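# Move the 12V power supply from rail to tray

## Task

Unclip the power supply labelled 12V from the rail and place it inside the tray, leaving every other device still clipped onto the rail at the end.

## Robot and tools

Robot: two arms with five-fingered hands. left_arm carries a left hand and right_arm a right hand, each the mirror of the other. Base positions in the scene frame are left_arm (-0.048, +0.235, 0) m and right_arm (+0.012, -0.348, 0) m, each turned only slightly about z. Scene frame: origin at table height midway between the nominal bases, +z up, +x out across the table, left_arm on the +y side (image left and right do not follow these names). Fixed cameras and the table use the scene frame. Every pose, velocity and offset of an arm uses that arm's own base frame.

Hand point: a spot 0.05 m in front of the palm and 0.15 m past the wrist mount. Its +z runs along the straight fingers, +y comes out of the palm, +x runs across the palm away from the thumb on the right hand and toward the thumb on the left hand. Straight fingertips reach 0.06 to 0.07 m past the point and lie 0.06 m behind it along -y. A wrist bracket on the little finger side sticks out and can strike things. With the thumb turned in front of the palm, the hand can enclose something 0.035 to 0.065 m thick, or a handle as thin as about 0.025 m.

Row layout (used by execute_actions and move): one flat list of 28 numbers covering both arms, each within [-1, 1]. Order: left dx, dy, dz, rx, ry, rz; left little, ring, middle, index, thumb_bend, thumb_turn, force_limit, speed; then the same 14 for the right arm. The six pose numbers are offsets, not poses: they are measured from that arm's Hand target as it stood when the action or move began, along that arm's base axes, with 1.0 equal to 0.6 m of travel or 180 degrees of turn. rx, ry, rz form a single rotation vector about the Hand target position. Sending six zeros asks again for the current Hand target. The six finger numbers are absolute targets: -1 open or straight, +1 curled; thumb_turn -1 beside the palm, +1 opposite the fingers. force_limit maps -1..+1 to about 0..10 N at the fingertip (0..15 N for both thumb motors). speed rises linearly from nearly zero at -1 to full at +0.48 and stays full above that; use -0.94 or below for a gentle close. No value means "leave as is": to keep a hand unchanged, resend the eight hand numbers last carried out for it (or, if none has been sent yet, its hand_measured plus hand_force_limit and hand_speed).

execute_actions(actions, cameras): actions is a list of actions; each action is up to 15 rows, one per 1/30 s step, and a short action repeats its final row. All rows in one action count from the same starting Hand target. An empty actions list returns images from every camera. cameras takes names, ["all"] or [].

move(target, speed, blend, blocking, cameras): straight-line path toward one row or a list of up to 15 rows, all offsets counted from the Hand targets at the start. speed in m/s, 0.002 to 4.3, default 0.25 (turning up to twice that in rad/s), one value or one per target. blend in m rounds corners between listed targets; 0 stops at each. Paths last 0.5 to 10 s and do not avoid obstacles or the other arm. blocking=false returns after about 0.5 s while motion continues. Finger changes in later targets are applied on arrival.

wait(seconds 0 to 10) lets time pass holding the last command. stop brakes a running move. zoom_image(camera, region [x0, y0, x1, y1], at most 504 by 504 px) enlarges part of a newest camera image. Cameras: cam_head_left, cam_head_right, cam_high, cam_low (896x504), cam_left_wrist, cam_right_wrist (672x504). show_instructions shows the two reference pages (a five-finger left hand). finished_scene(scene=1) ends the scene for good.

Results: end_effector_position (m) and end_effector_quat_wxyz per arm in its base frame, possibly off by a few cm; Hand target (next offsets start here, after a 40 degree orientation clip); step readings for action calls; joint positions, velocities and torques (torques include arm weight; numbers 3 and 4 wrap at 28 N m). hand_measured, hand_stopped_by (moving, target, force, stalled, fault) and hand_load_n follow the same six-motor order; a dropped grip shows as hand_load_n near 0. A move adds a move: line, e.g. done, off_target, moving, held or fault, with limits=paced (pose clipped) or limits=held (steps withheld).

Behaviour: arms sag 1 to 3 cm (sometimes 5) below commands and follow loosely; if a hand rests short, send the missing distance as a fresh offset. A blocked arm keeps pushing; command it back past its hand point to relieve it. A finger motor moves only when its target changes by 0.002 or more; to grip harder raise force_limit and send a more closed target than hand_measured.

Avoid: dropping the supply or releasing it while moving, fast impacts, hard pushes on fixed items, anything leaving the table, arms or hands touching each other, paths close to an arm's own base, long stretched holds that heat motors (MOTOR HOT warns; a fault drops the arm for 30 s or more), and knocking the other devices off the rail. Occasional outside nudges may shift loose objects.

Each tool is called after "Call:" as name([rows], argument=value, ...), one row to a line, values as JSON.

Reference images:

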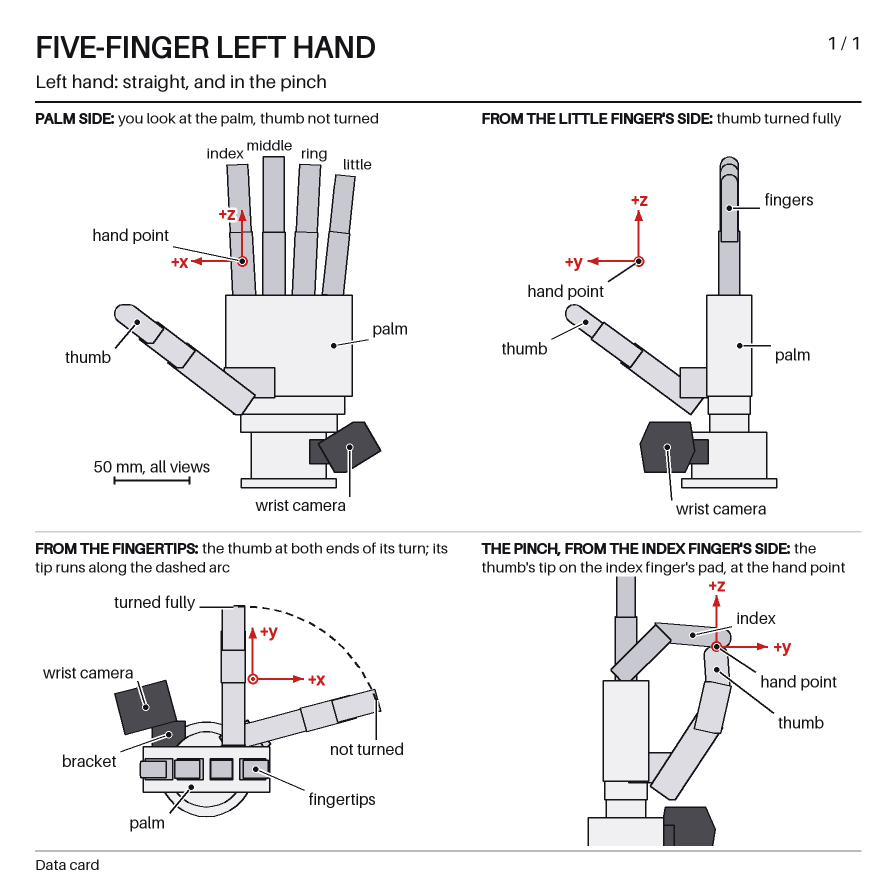

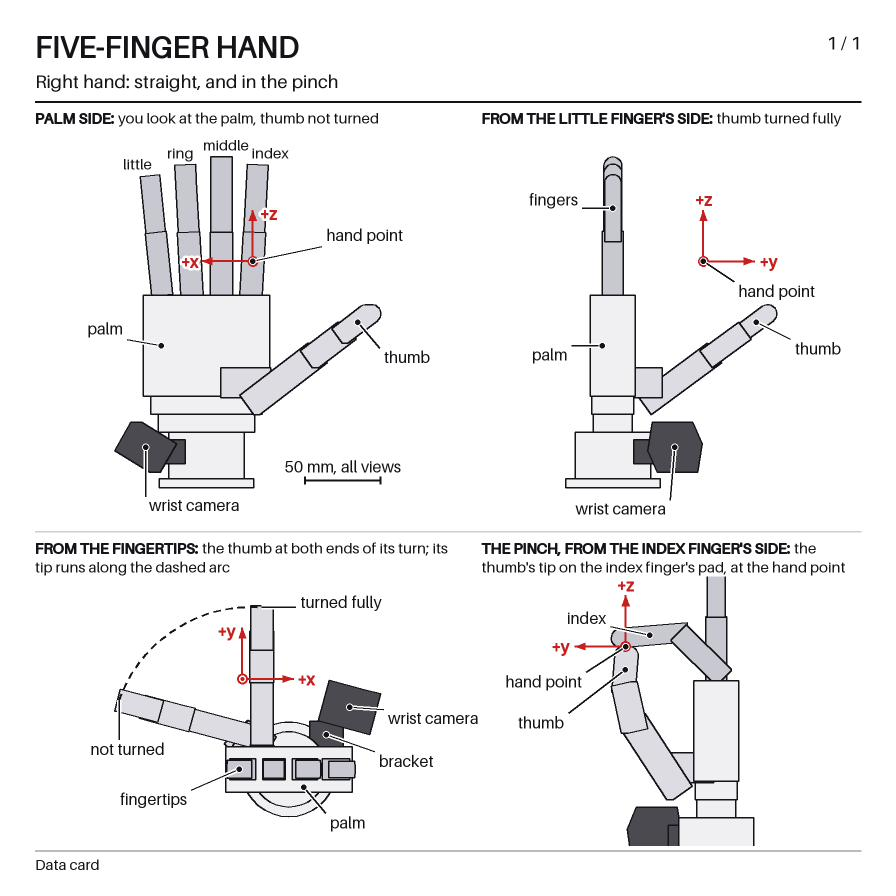

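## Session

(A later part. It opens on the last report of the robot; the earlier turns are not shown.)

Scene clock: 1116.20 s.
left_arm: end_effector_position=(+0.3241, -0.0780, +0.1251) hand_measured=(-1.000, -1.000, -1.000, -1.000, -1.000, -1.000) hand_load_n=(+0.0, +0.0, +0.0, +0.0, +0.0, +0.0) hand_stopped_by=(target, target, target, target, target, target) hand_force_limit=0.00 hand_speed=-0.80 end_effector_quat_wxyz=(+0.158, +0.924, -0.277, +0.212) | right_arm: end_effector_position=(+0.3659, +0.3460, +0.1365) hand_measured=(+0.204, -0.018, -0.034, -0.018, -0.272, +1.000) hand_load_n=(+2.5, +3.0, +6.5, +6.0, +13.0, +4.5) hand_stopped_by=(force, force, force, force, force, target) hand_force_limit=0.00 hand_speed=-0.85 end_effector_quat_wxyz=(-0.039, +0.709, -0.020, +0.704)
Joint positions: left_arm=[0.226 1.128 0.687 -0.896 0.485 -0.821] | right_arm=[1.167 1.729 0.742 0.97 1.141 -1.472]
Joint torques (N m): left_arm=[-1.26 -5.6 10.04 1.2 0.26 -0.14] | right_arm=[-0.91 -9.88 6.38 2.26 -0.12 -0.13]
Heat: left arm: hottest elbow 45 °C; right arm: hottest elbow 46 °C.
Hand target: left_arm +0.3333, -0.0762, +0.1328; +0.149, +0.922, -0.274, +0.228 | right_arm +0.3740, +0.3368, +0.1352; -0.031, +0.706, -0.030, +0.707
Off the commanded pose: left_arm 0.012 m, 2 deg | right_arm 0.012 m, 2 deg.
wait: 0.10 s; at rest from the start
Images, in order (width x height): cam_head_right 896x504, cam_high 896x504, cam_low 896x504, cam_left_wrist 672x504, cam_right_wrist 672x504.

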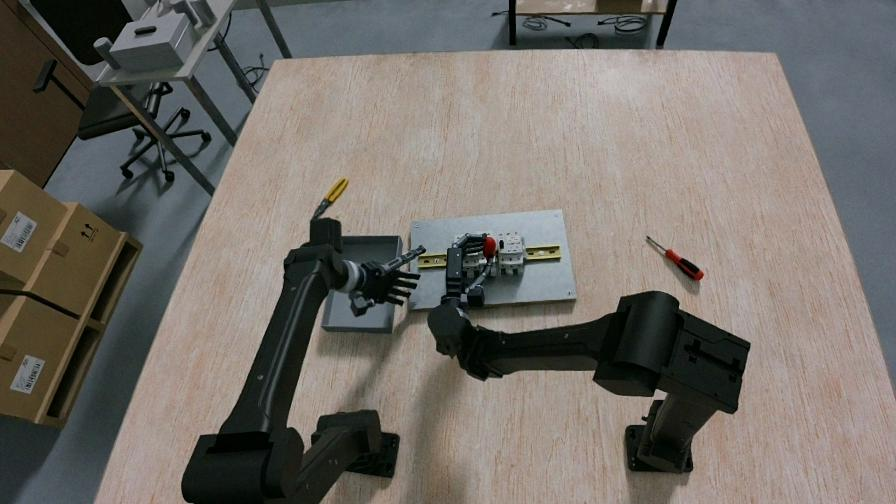

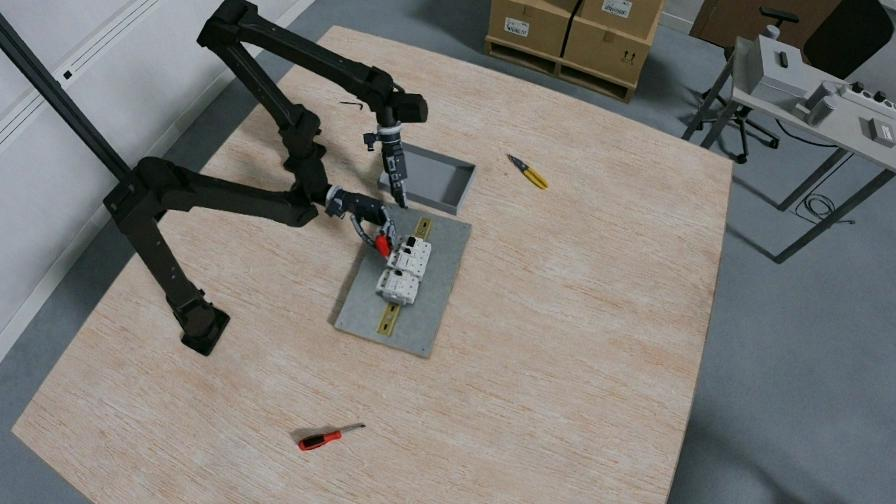

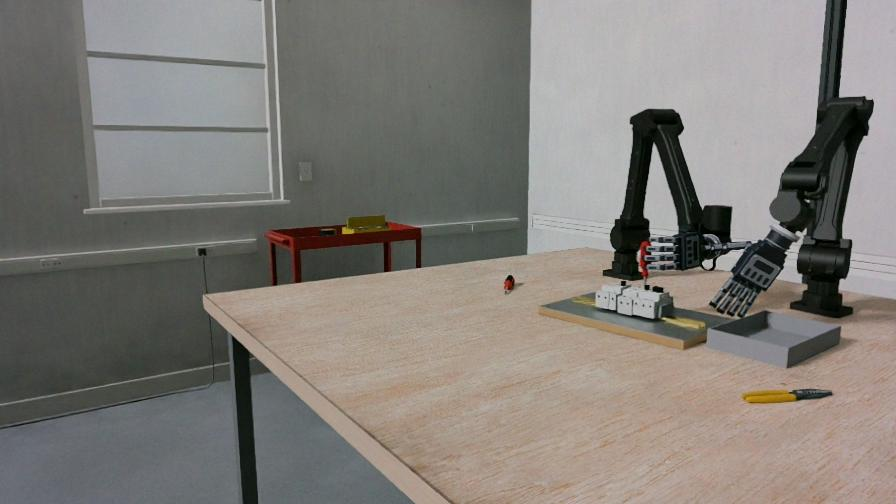

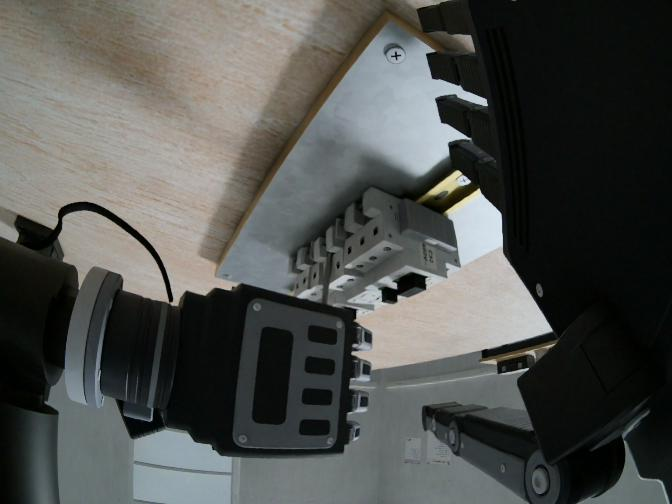

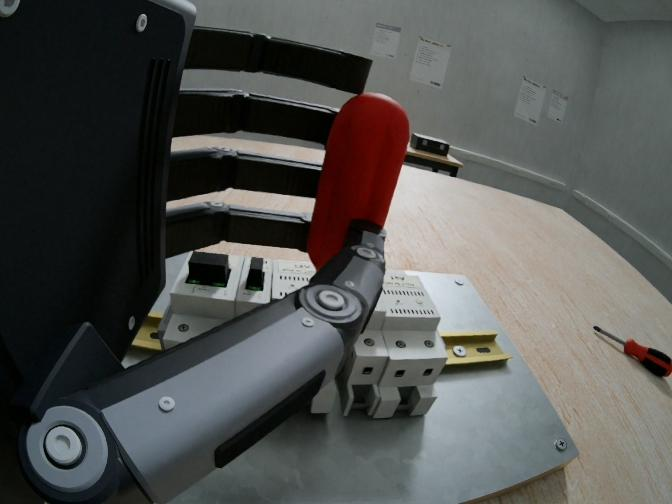

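Call:
move(target=[0,0,0,0,0,0, -1,-1,-1,-1,-1,-1,0,-0.8, -0.003,0.012,0.0,0.0,0,0, 0.3,0.3,0.3,0.3,0.3,1,0,-0.85], cameras=["cam_left_wrist"], speed=0.03)

Call:
zoom_image(camera="cam_left_wrist", region=[300, 220, 350, 270])

Scene clock: 1124.70 s.
left_arm: end_effector_position=(+0.3241, -0.0780, +0.1251) hand_measured=(-1.000, -1.000, -1.000, -1.000, -1.000, -1.000) hand_load_n=(+0.0, +0.0, +0.0, +0.0, +0.0, +0.0) hand_stopped_by=(target, target, target, target, target, target) hand_force_limit=0.00 hand_speed=-0.80 end_effector_quat_wxyz=(+0.158, +0.924, -0.277, +0.212) | right_arm: end_effector_position=(+0.3658, +0.3458, +0.1353) hand_measured=(+0.204, -0.018, -0.034, -0.018, -0.272, +1.000) hand_load_n=(+2.0, +3.5, +7.0, +6.5, +12.5, +5.0) hand_stopped_by=(force, force, force, force, force, target) hand_force_limit=0.00 hand_speed=-0.85 end_effector_quat_wxyz=(-0.038, +0.709, -0.020, +0.703)
Joint positions: left_arm=[0.226 1.128 0.687 -0.896 0.485 -0.821] | right_arm=[1.167 1.732 0.742 0.972 1.142 -1.472]
Joint torques (N m): left_arm=[-0.97 -5.25 9.96 1.47 0.26 -0.17] | right_arm=[-0.26 -9.17 7.83 2.02 0.22 -0.17]
Heat: left arm: hottest elbow 45 °C; right arm: hottest elbow 46 °C.
Hand target: left_arm +0.3333, -0.0762, +0.1328; +0.149, +0.922, -0.274, +0.228 | right_arm +0.3722, +0.3440, +0.1352; -0.031, +0.706, -0.030, +0.707
Off the commanded pose: left_arm 0.012 m, 2 deg | right_arm 0.007 m, 1 deg.
move: off_target (left_arm)
Images, in order (width x height): cam_left_wrist 672x504.

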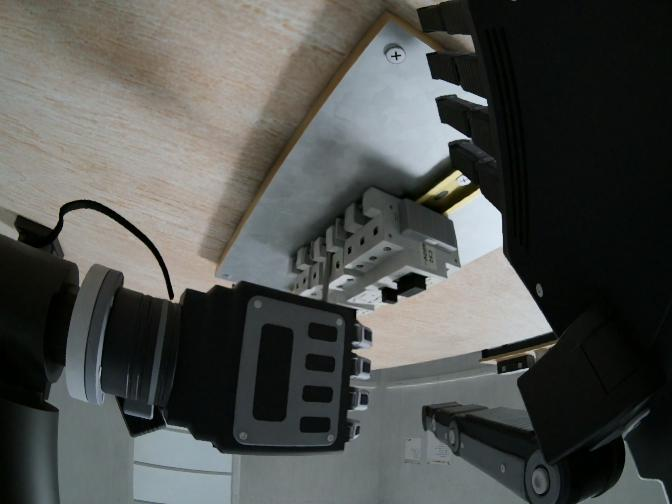

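Scaled by 10.080 from the camera's 672x504 image, which has a finer 960x720 frame.

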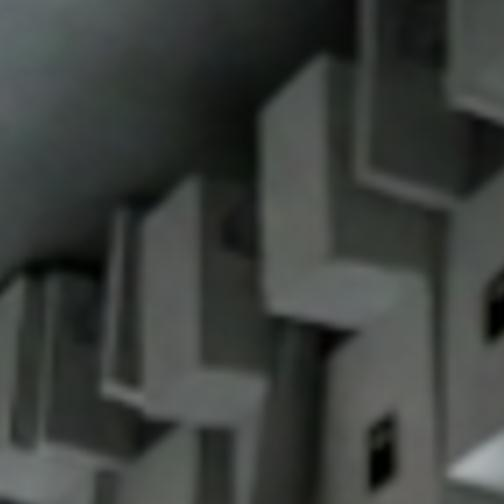

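Call:
move(target=[0,0,0,0,0,0, -1,-1,-1,-1,-1,-1,0,-0.8, -0.003,0.006,-0.010,0.0,0,0, 0.3,0.3,0.3,0.3,0.3,1,0,-0.85], cameras=["cam_left_wrist"], speed=0.03)

Call:
zoom_image(camera="cam_left_wrist", region=[300, 220, 350, 270])

Scene clock: 1130.10 s.
left_arm: end_effector_position=(+0.3241, -0.0780, +0.1251) hand_measured=(-1.000, -1.000, -1.000, -1.000, -1.000, -1.000) hand_load_n=(+0.0, +0.0, +0.0, +0.0, +0.0, -0.5) hand_stopped_by=(target, target, target, target, target, target) hand_force_limit=0.00 hand_speed=-0.80 end_effector_quat_wxyz=(+0.158, +0.924, -0.277, +0.212) | right_arm: end_effector_position=(+0.3657, +0.3446, +0.1345) hand_measured=(+0.204, -0.018, -0.034, -0.018, -0.272, +1.000) hand_load_n=(+1.0, +2.5, +7.5, +6.5, +12.5, +2.5) hand_stopped_by=(force, force, force, force, force, target) hand_force_limit=0.00 hand_speed=-0.85 end_effector_quat_wxyz=(-0.035, +0.708, -0.023, +0.705)
Joint positions: left_arm=[0.226 1.128 0.687 -0.896 0.485 -0.821] | right_arm=[1.167 1.74 0.742 0.99 1.15 -1.482]
Joint torques (N m): left_arm=[-0.97 -5.6 9.87 1.39 0.21 -0.15] | right_arm=[0.56 -8.47 8.14 1.84 0.18 -0.14]
Heat: left arm: hottest elbow 45 °C; right arm: hottest elbow 46 °C.
Hand target: left_arm +0.3333, -0.0762, +0.1328; +0.149, +0.922, -0.274, +0.228 | right_arm +0.3704, +0.3476, +0.1292; -0.031, +0.706, -0.030, +0.707
Off the commanded pose: left_arm 0.012 m, 2 deg | right_arm 0.008 m, 1 deg.
move: off_target (left_arm)
Images, in order (width x height): cam_left_wrist 672x504.

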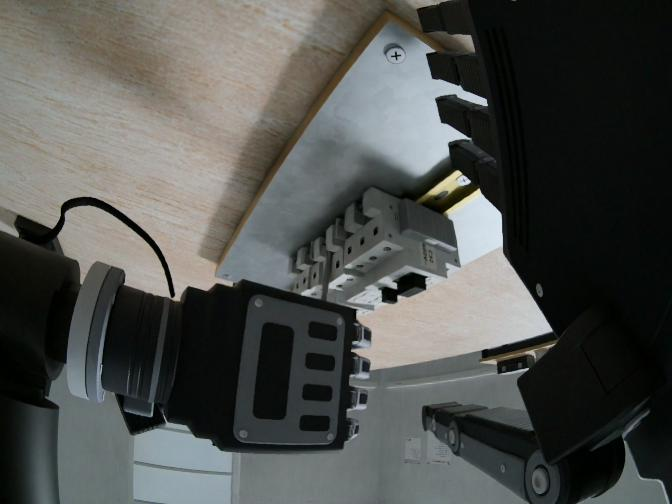

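Scaled by 10.080 from the camera's 672x504 image, which has a finer 960x720 frame.

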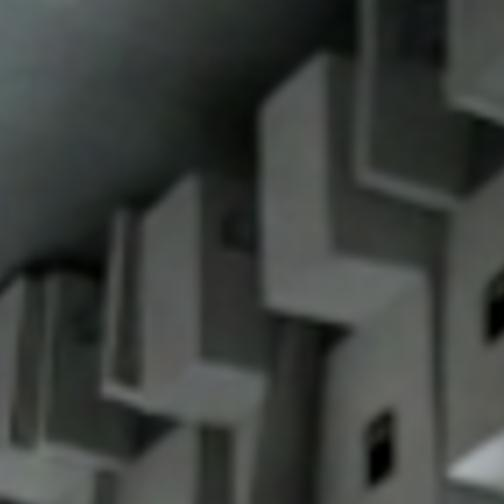

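Call:
move(target=[0,0,0,0,0,0, -1,-1,-1,-1,-1,-1,0,-0.8, 0,0.006,0.0,0.0,0,0, 0.3,0.3,0.3,0.3,0.3,1,0,-0.85], cameras=[], speed=0.03)

Call:
move(target=[0,0,0,0,0,0, -1,-1,-1,-1,-1,-1,0,-0.8, 0,0.006,0.0,0.0,0,0, 0.3,0.3,0.3,0.3,0.3,1,0,-0.85], cameras=["cam_left_wrist"], speed=0.03)

Call:
zoom_image(camera="cam_left_wrist", region=[300, 220, 350, 270])

Scene clock: 1148.43 s.
left_arm: end_effector_position=(+0.3241, -0.0780, +0.1251) hand_measured=(-1.000, -1.000, -1.000, -1.000, -1.000, -1.000) hand_load_n=(+0.0, +0.0, +0.0, +0.0, -0.5, +0.0) hand_stopped_by=(target, target, target, target, target, target) hand_force_limit=0.00 hand_speed=-0.80 end_effector_quat_wxyz=(+0.158, +0.924, -0.277, +0.212) | right_arm: end_effector_position=(+0.3661, +0.3451, +0.1341) hand_measured=(+0.204, -0.018, -0.034, -0.018, -0.272, +1.000) hand_load_n=(+1.0, +2.5, +7.5, +6.5, +12.5, +2.5) hand_stopped_by=(force, force, force, force, force, target) hand_force_limit=0.00 hand_speed=-0.85 end_effector_quat_wxyz=(-0.032, +0.708, -0.023, +0.705)
Joint positions: left_arm=[0.226 1.128 0.687 -0.896 0.485 -0.821] | right_arm=[1.167 1.744 0.746 0.99 1.155 -1.487]
Joint torques (N m): left_arm=[-1.14 -5.71 9.85 1.31 0.26 -0.15] | right_arm=[1.44 -8.12 8.53 1.5 0.15 -0.07]
Heat: left arm: hottest elbow 45 °C; right arm: hottest elbow 46 °C.
Hand target: left_arm +0.3333, -0.0762, +0.1328; +0.149, +0.922, -0.274, +0.228 | right_arm +0.3704, +0.3512, +0.1292; -0.031, +0.706, -0.030, +0.707
Off the commanded pose: left_arm 0.012 m, 2 deg | right_arm 0.009 m, 1 deg.
move: off_target (left_arm)
No camera images: "cameras" was empty.

Scene clock: 1149.43 s.
left_arm: end_effector_position=(+0.3241, -0.0780, +0.1251) hand_measured=(-1.000, -1.000, -1.000, -1.000, -1.000, -1.000) hand_load_n=(+0.0, +0.0, +0.0, +0.0, +0.0, +0.0) hand_stopped_by=(target, target, target, target, target, target) hand_force_limit=0.00 hand_speed=-0.80 end_effector_quat_wxyz=(+0.158, +0.924, -0.277, +0.212) | right_arm: end_effector_position=(+0.3665, +0.3454, +0.1343) hand_measured=(+0.204, -0.018, -0.034, -0.018, -0.272, +1.000) hand_load_n=(+1.5, +3.5, +7.0, +5.5, +13.0, +1.0) hand_stopped_by=(force, force, force, force, force, target) hand_force_limit=0.00 hand_speed=-0.85 end_effector_quat_wxyz=(-0.028, +0.708, -0.024, +0.706)
Joint positions: left_arm=[0.226 1.128 0.687 -0.896 0.485 -0.821] | right_arm=[1.167 1.749 0.753 0.99 1.162 -1.492]
Joint torques (N m): left_arm=[-0.85 -5.13 10 1.26 0.23 -0.16] | right_arm=[1.38 -8.23 8.76 1.7 0.06 -0.06]
Heat: left arm: hottest elbow 45 °C; right arm: hottest elbow 46 °C.
Hand target: left_arm +0.3333, -0.0762, +0.1328; +0.149, +0.922, -0.274, +0.228 | right_arm +0.3704, +0.3548, +0.1292; -0.031, +0.706, -0.030, +0.707
Off the commanded pose: left_arm 0.012 m, 2 deg | right_arm 0.011 m, 1 deg.
move: off_target (left_arm, right_arm)
Images, in order (width x height): cam_left_wrist 672x504.

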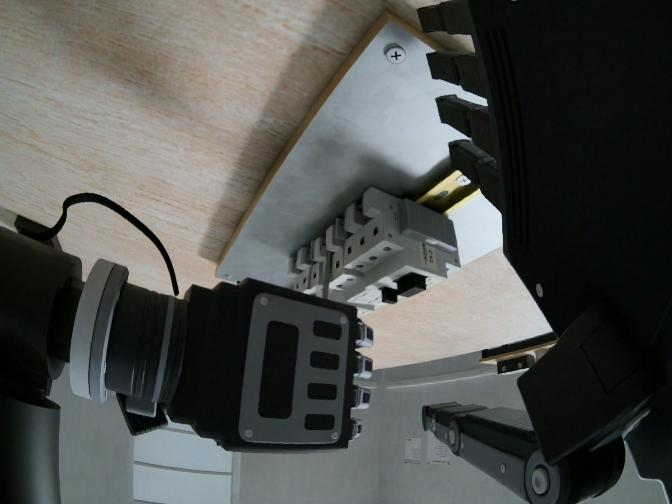

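Scaled by 10.080 from the camera's 672x504 image, which has a finer 960x720 frame.

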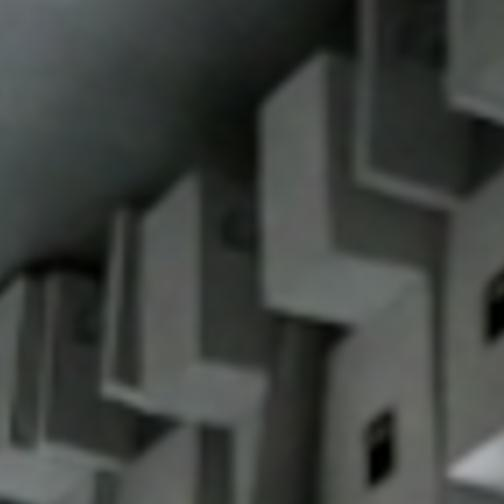

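Call:
move(target=[0,0,0,0,0,0, -1,-1,-1,-1,-1,-1,0,-0.8, -0.02,-0.010,0.004,0.0,0,0, 0.3,0.3,0.3,0.3,0.3,1,0,-0.85], cameras=["cam_left_wrist","cam_right_wrist","cam_head_right"], speed=0.03)

Call:
zoom_image(camera="cam_left_wrist", region=[300, 220, 350, 270])

Call:
zoom_image(camera="cam_right_wrist", region=[250, 340, 380, 440])

Call:
zoom_image(camera="cam_head_right", region=[465, 240, 515, 290])

Scene clock: 1163.27 s.
left_arm: end_effector_position=(+0.3241, -0.0780, +0.1251) hand_measured=(-1.000, -1.000, -1.000, -1.000, -1.000, -1.000) hand_load_n=(+0.0, +0.0, +0.0, +0.0, +0.0, +0.0) hand_stopped_by=(target, target, target, target, target, target) hand_force_limit=0.00 hand_speed=-0.80 end_effector_quat_wxyz=(+0.158, +0.924, -0.277, +0.212) | right_arm: end_effector_position=(+0.3649, +0.3445, +0.1343) hand_measured=(+0.204, -0.018, -0.034, -0.020, -0.272, +1.000) hand_load_n=(+0.0, +1.5, +8.5, +8.0, +11.5, +3.5) hand_stopped_by=(force, force, force, force, force, target) hand_force_limit=0.00 hand_speed=-0.85 end_effector_quat_wxyz=(-0.025, +0.707, -0.027, +0.706)
Joint positions: left_arm=[0.226 1.128 0.687 -0.896 0.485 -0.821] | right_arm=[1.171 1.749 0.753 0.99 1.173 -1.492]
Joint torques (N m): left_arm=[-1.44 -5.13 9.87 1.58 0.24 -0.18] | right_arm=[1.2 -10.29 6.39 1.73 0.29 -0.05]
Heat: left arm: hottest elbow 45 °C; right arm: hottest elbow 47 °C.
Hand target: left_arm +0.3333, -0.0762, +0.1328; +0.149, +0.922, -0.274, +0.228 | right_arm +0.3584, +0.3488, +0.1316; -0.031, +0.706, -0.030, +0.707
Off the commanded pose: left_arm 0.012 m, 2 deg | right_arm 0.008 m, 1 deg.
move: off_target (left_arm)
Images, in order (width x height): cam_head_right 896x504, cam_left_wrist 672x504, cam_right_wrist 672x504.

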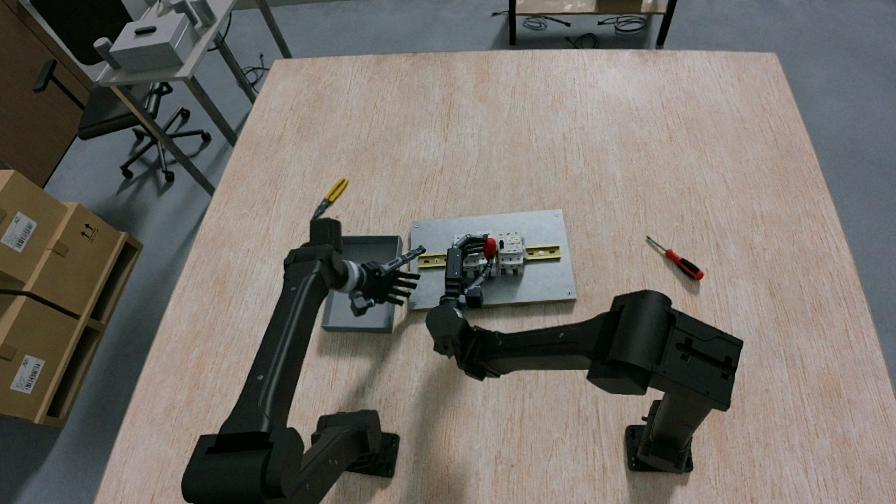

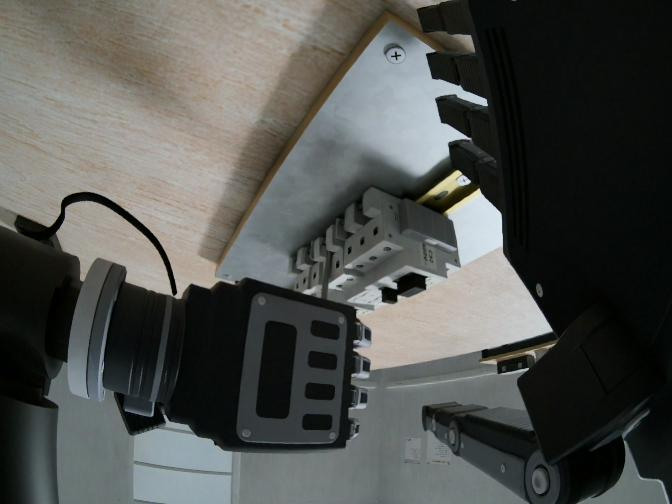

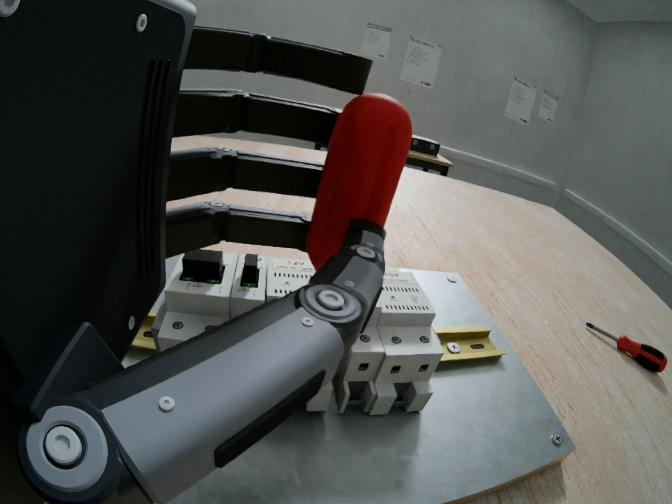

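Scaled by 10.080 from the camera's 672x504 image, which has a finer 960x720 frame.

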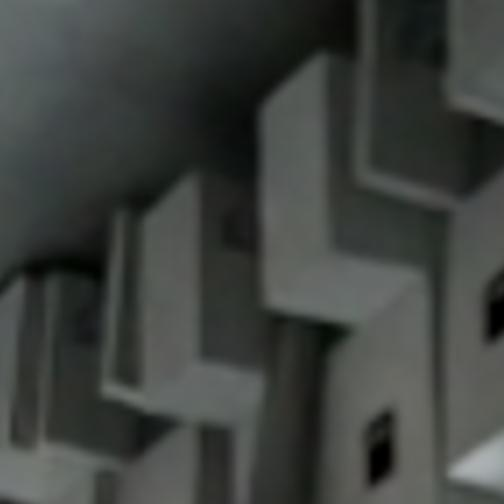

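Scaled by 3.877 from the camera's 672x504 image, which has a finer 960x720 frame.

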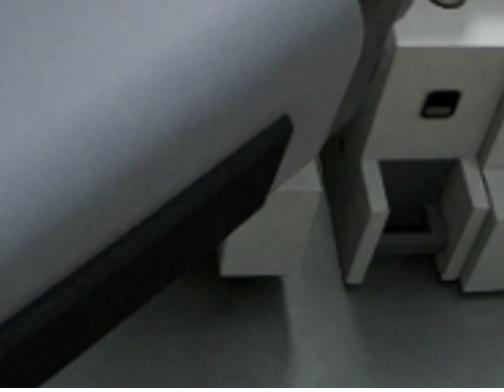

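Scaled by 10.080 from the camera's 896x504 image, which has a finer 1280x720 frame.

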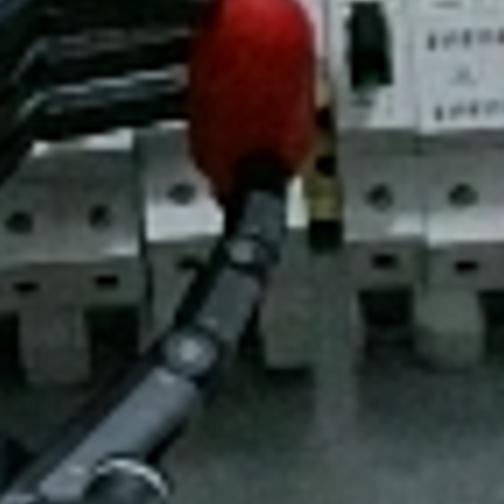

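Call:
move([
  [0,0,0,0,0,0, -1,-1,-1,-1,-1,-1,0,-0.8, 0.02,0,0.0,0.0,0.0,0, 0.3,0.3,0.3,0.3,0.3,1,0,-0.85],
  [0,0,0,0,0,0, -1,-1,-1,-1,-1,-1,0,-0.8, 0.036,0,0.0,0.0,0.04,0, 0.3,0.3,0.3,0.3,0.3,1,0,-0.85],
], cameras=["cam_left_wrist","cam_right_wrist","cam_head_right","cam_low"], speed=0.03)

Call:
zoom_image(camera="cam_left_wrist", region=[300, 220, 350, 270])

Call:
zoom_image(camera="cam_right_wrist", region=[250, 340, 380, 440])

Call:
zoom_image(camera="cam_head_right", region=[465, 240, 515, 290])

Scene clock: 1190.17 s.
left_arm: end_effector_position=(+0.3241, -0.0780, +0.1251) hand_measured=(-1.000, -1.000, -1.000, -1.000, -1.000, -1.000) hand_load_n=(+0.0, +0.0, +0.0, +0.0, +0.0, +0.0) hand_stopped_by=(target, target, target, target, target, target) hand_force_limit=0.00 hand_speed=-0.80 end_effector_quat_wxyz=(+0.158, +0.924, -0.277, +0.212) | right_arm: end_effector_position=(+0.3712, +0.3473, +0.1337) hand_measured=(+0.204, -0.018, -0.034, -0.020, -0.272, +1.000) hand_load_n=(+1.0, +0.0, +8.5, +6.5, +11.5, +1.5) hand_stopped_by=(force, force, force, force, force, target) hand_force_limit=0.00 hand_speed=-0.85 end_effector_quat_wxyz=(-0.019, +0.748, -0.008, +0.664)
Joint positions: left_arm=[0.226 1.128 0.687 -0.896 0.485 -0.821] | right_arm=[1.149 1.661 0.792 0.596 1.116 -1.284]
Joint torques (N m): left_arm=[-1.55 -5.6 9.85 1.26 0.23 -0.13] | right_arm=[-0.21 -9.64 9.4 0.69 -0.11 0.36]
Heat: left arm: hottest elbow 45 °C; right arm: hottest elbow 46 °C.
Hand target: left_arm +0.3333, -0.0762, +0.1328; +0.149, +0.922, -0.274, +0.228 | right_arm +0.3800, +0.3488, +0.1316; -0.029, +0.749, -0.032, +0.661
Off the commanded pose: left_arm 0.012 m, 2 deg | right_arm 0.009 m, 3 deg.
move: off_target (left_arm, right_arm)
Images, in order (width x height): cam_head_right 896x504, cam_low 896x504, cam_left_wrist 672x504, cam_right_wrist 672x504.

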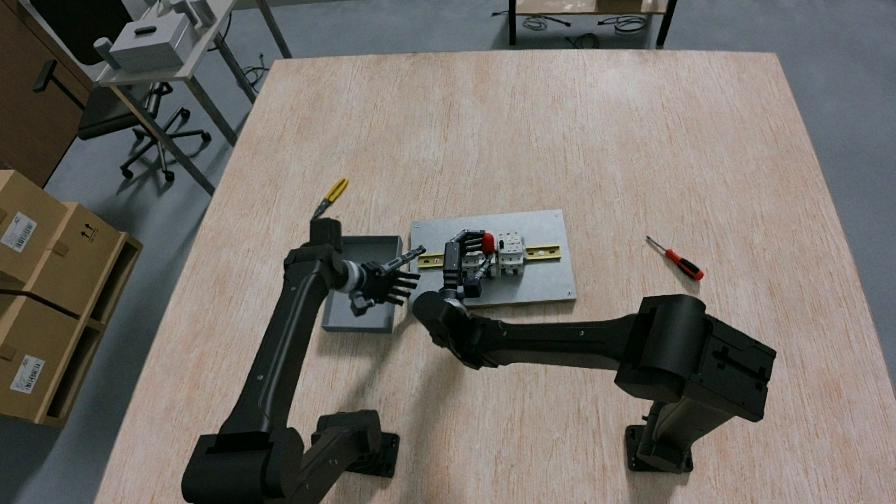

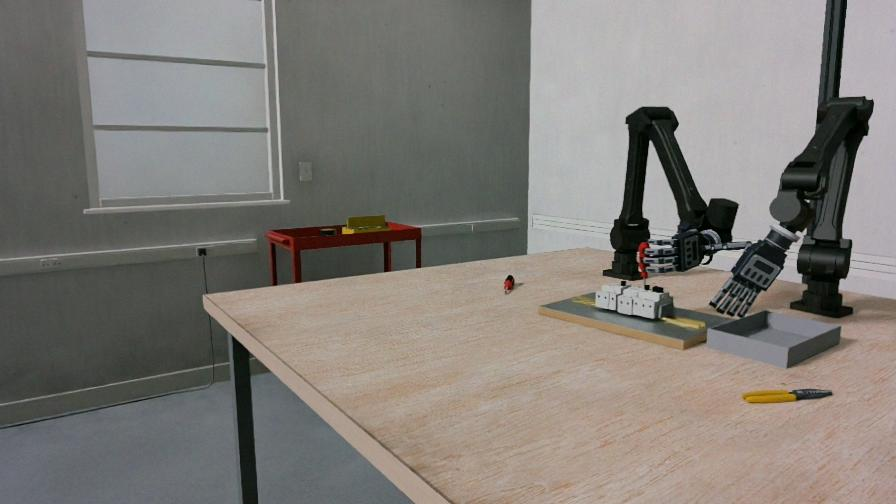

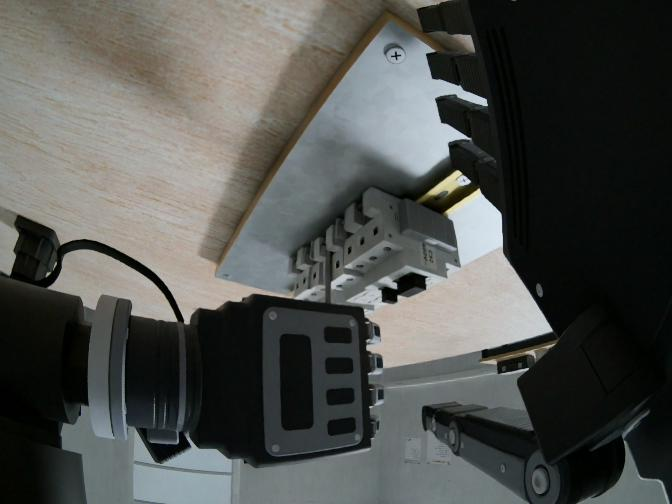

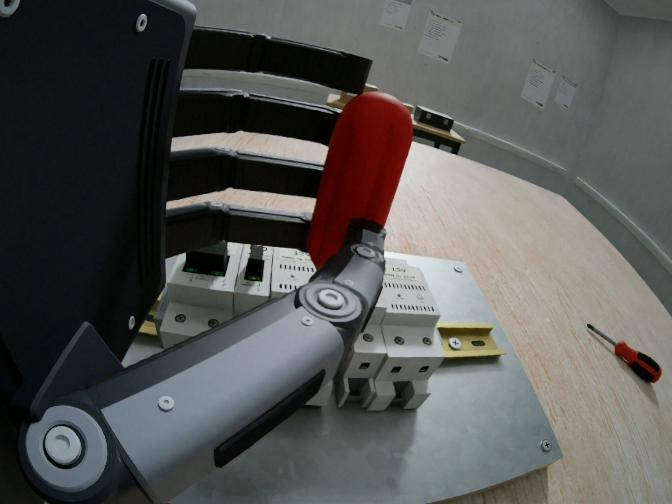

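Scaled by 10.080 from the camera's 672x504 image, which has a finer 960x720 frame.

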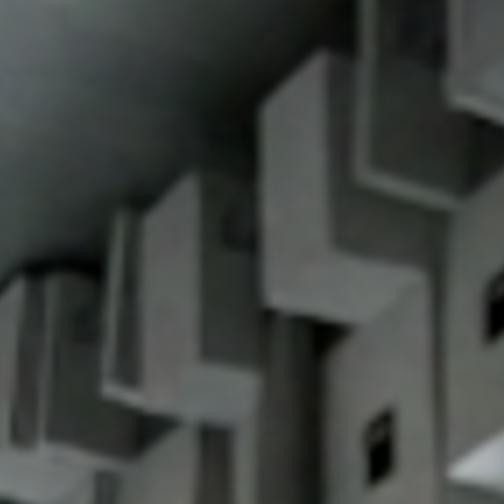

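Scaled by 3.877 from the camera's 672x504 image, which has a finer 960x720 frame.

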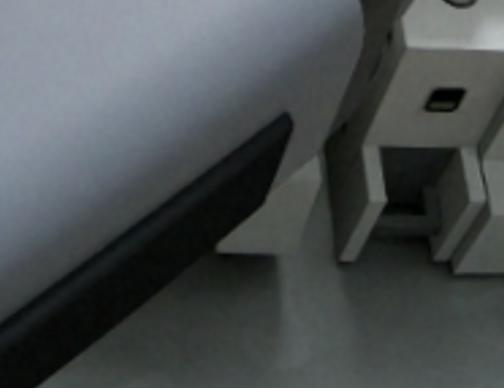

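Scaled by 10.080 from the camera's 896x504 image, which has a finer 1280x720 frame.

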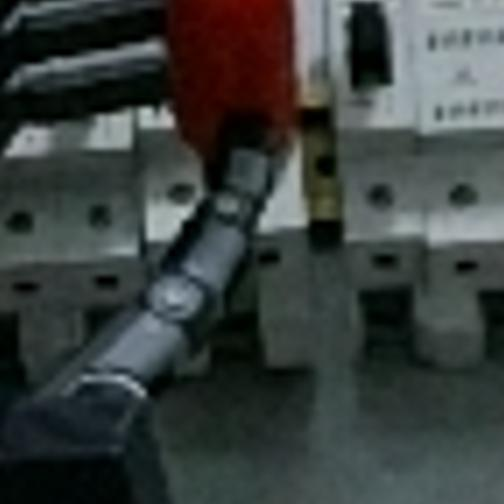

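Call:
zoom_image(camera="cam_low", region=[600, 220, 700, 340])

Call:
zoom_image(camera="cam_right_wrist", region=[280, 80, 430, 280])

Call:
zoom_image(camera="cam_left_wrist", region=[280, 200, 400, 320])

Scaled by 4.200 from the camera's 896x504 image, which has a finer 1280x720 frame.

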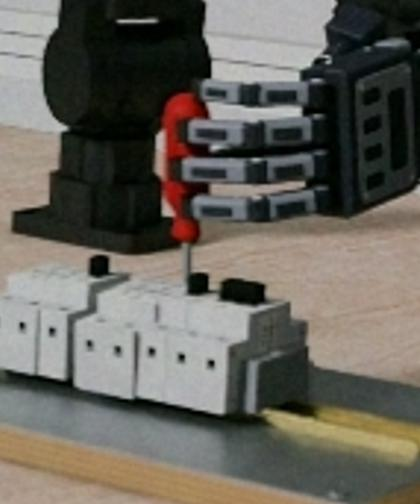

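Scaled by 2.520 from the camera's 672x504 image, which has a finer 960x720 frame.

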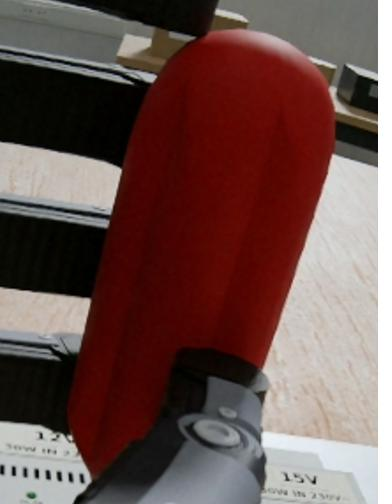

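Scaled by 4.200 from the camera's 672x504 image, which has a finer 960x720 frame.

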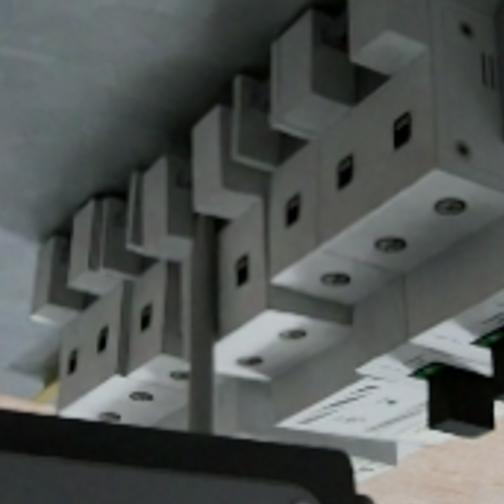

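Call:
move(target=[0,0,0,0,0,0, -1,-1,-1,-1,-1,-1,0,-0.8, 0.015,0,0.0,0.0,0.035,0, 0.3,0.3,0.3,0.3,0.3,1,0,-0.85], cameras=["cam_left_wrist","cam_right_wrist","cam_head_right","cam_low","cam_high"], speed=0.03)

Call:
zoom_image(camera="cam_left_wrist", region=[280, 200, 400, 320])

Call:
zoom_image(camera="cam_left_wrist", region=[300, 220, 350, 270])

Call:
zoom_image(camera="cam_low", region=[600, 220, 700, 340])

Scene clock: 1220.83 s.
left_arm: end_effector_position=(+0.3241, -0.0780, +0.1251) hand_measured=(-1.000, -1.000, -1.000, -1.000, -1.000, -1.000) hand_load_n=(+0.0, +0.0, +0.0, +0.0, +0.0, +0.0) hand_stopped_by=(target, target, target, target, target, target) hand_force_limit=0.00 hand_speed=-0.80 end_effector_quat_wxyz=(+0.158, +0.924, -0.277, +0.212) | right_arm: end_effector_position=(+0.3784, +0.3464, +0.1335) hand_measured=(+0.204, -0.018, -0.034, -0.020, -0.272, +1.000) hand_load_n=(+1.5, +1.0, +8.0, +6.0, +12.5, -1.5) hand_stopped_by=(force, force, force, force, force, target) hand_force_limit=0.00 hand_speed=-0.85 end_effector_quat_wxyz=(-0.015, +0.782, -0.009, +0.623)
Joint positions: left_arm=[0.226 1.128 0.687 -0.896 0.485 -0.821] | right_arm=[1.12 1.612 0.852 0.286 1.06 -1.114]
Joint torques (N m): left_arm=[-1.44 -5.19 9.89 1.47 0.25 -0.1] | right_arm=[-1.2 -9.23 10.35 0.54 -0.1 0.4]
Heat: left arm: hottest elbow 45 °C; right arm: hottest elbow 48 °C.
Hand target: left_arm +0.3333, -0.0762, +0.1328; +0.149, +0.922, -0.274, +0.228 | right_arm +0.3890, +0.3488, +0.1316; -0.027, +0.785, -0.034, +0.619
Off the commanded pose: left_arm 0.012 m, 2 deg | right_arm 0.011 m, 3 deg.
move: off_target (left_arm, right_arm)
Images, in order (width x height): cam_head_right 896x504, cam_high 896x504, cam_low 896x504, cam_left_wrist 672x504, cam_right_wrist 672x504.

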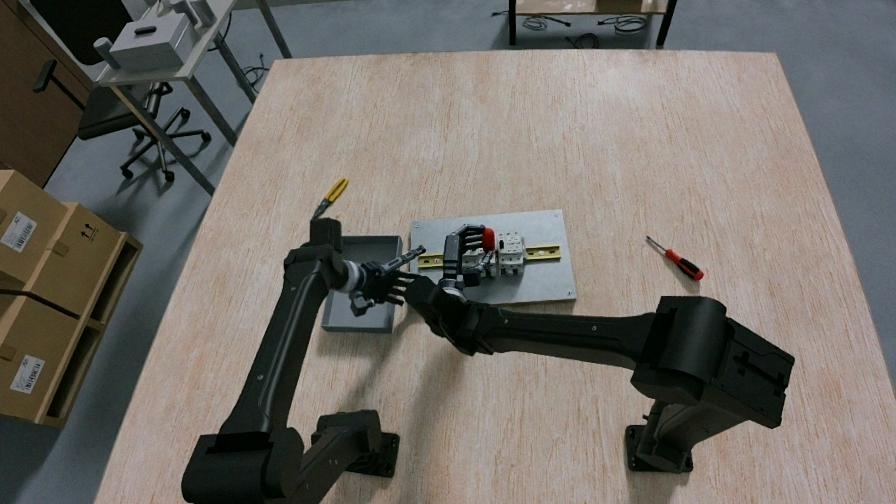

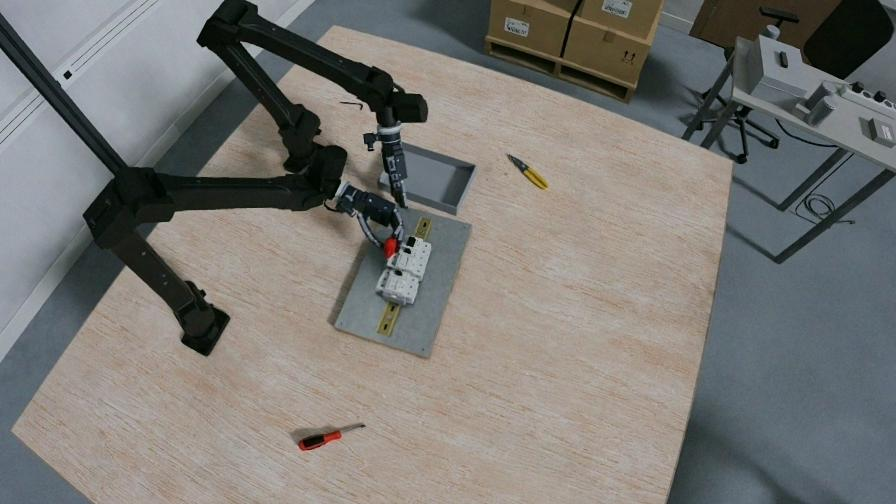

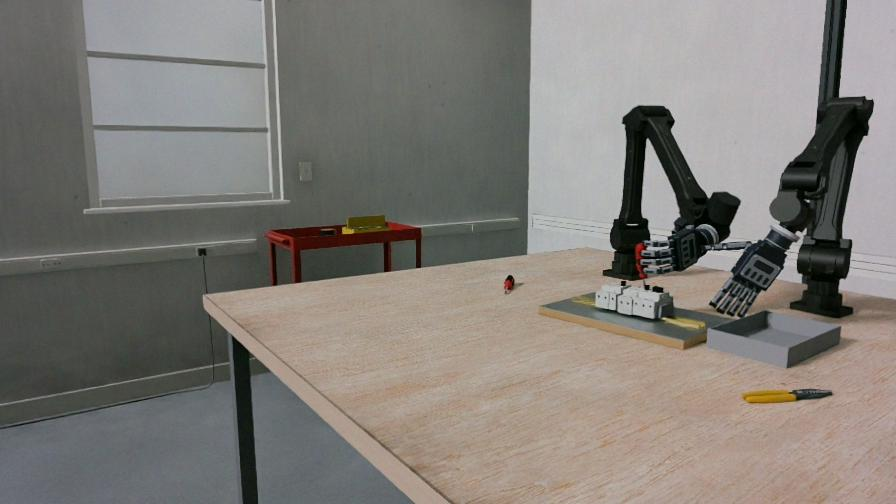

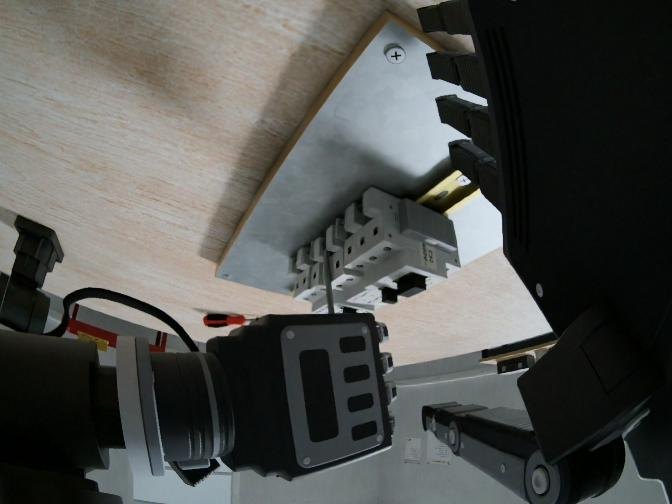

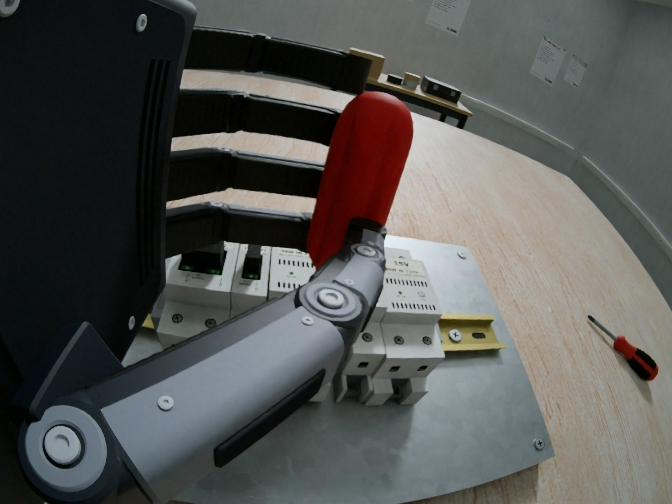

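Scaled by 4.200 from the camera's 672x504 image, which has a finer 960x720 frame.

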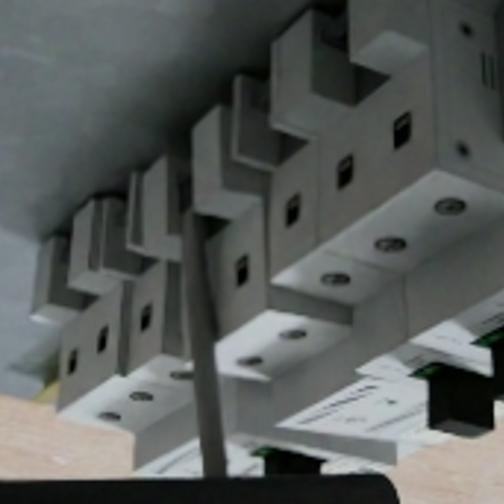

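Scaled by 10.080 from the camera's 672x504 image, which has a finer 960x720 frame.

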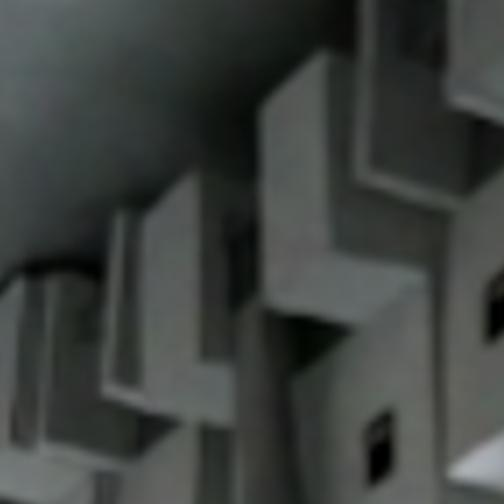

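Scaled by 4.200 from the camera's 896x504 image, which has a finer 1280x720 frame.

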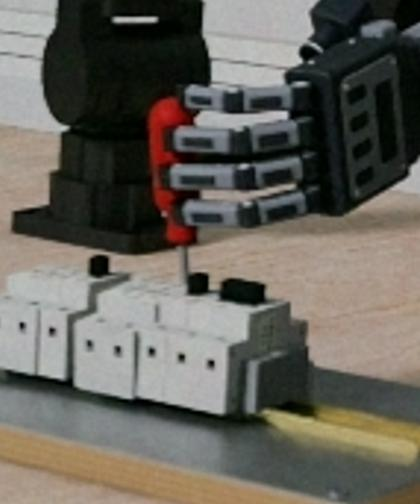

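Call:
zoom_image(camera="cam_left_wrist", region=[312, 232, 336, 256])

Call:
zoom_image(camera="cam_head_right", region=[465, 250, 505, 290])

Call:
zoom_image(camera="cam_right_wrist", region=[270, 360, 370, 430])

Scaled by 21.000 from the camera's 672x504 image, which has a finer 960x720 frame.

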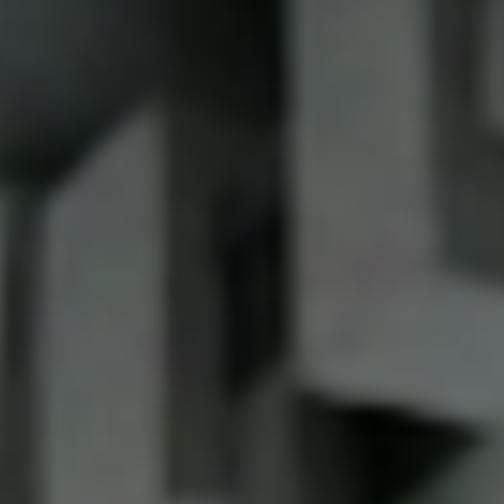

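Scaled by 12.600 from the camera's 896x504 image, which has a finer 1280x720 frame.

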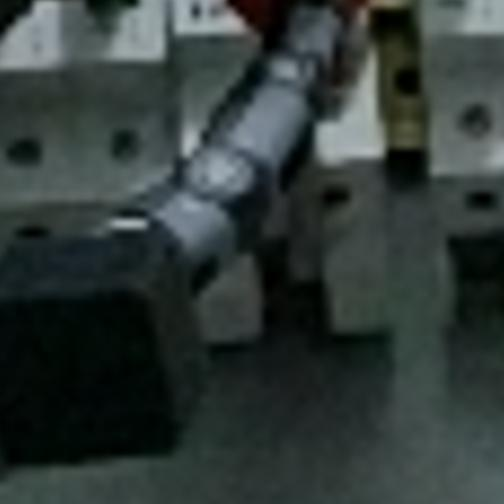

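Scaled by 5.040 from the camera's 672x504 image, which has a finer 960x720 frame.

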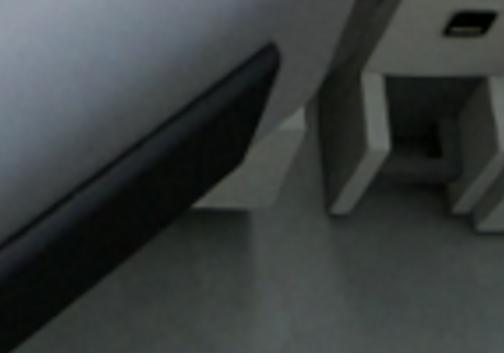

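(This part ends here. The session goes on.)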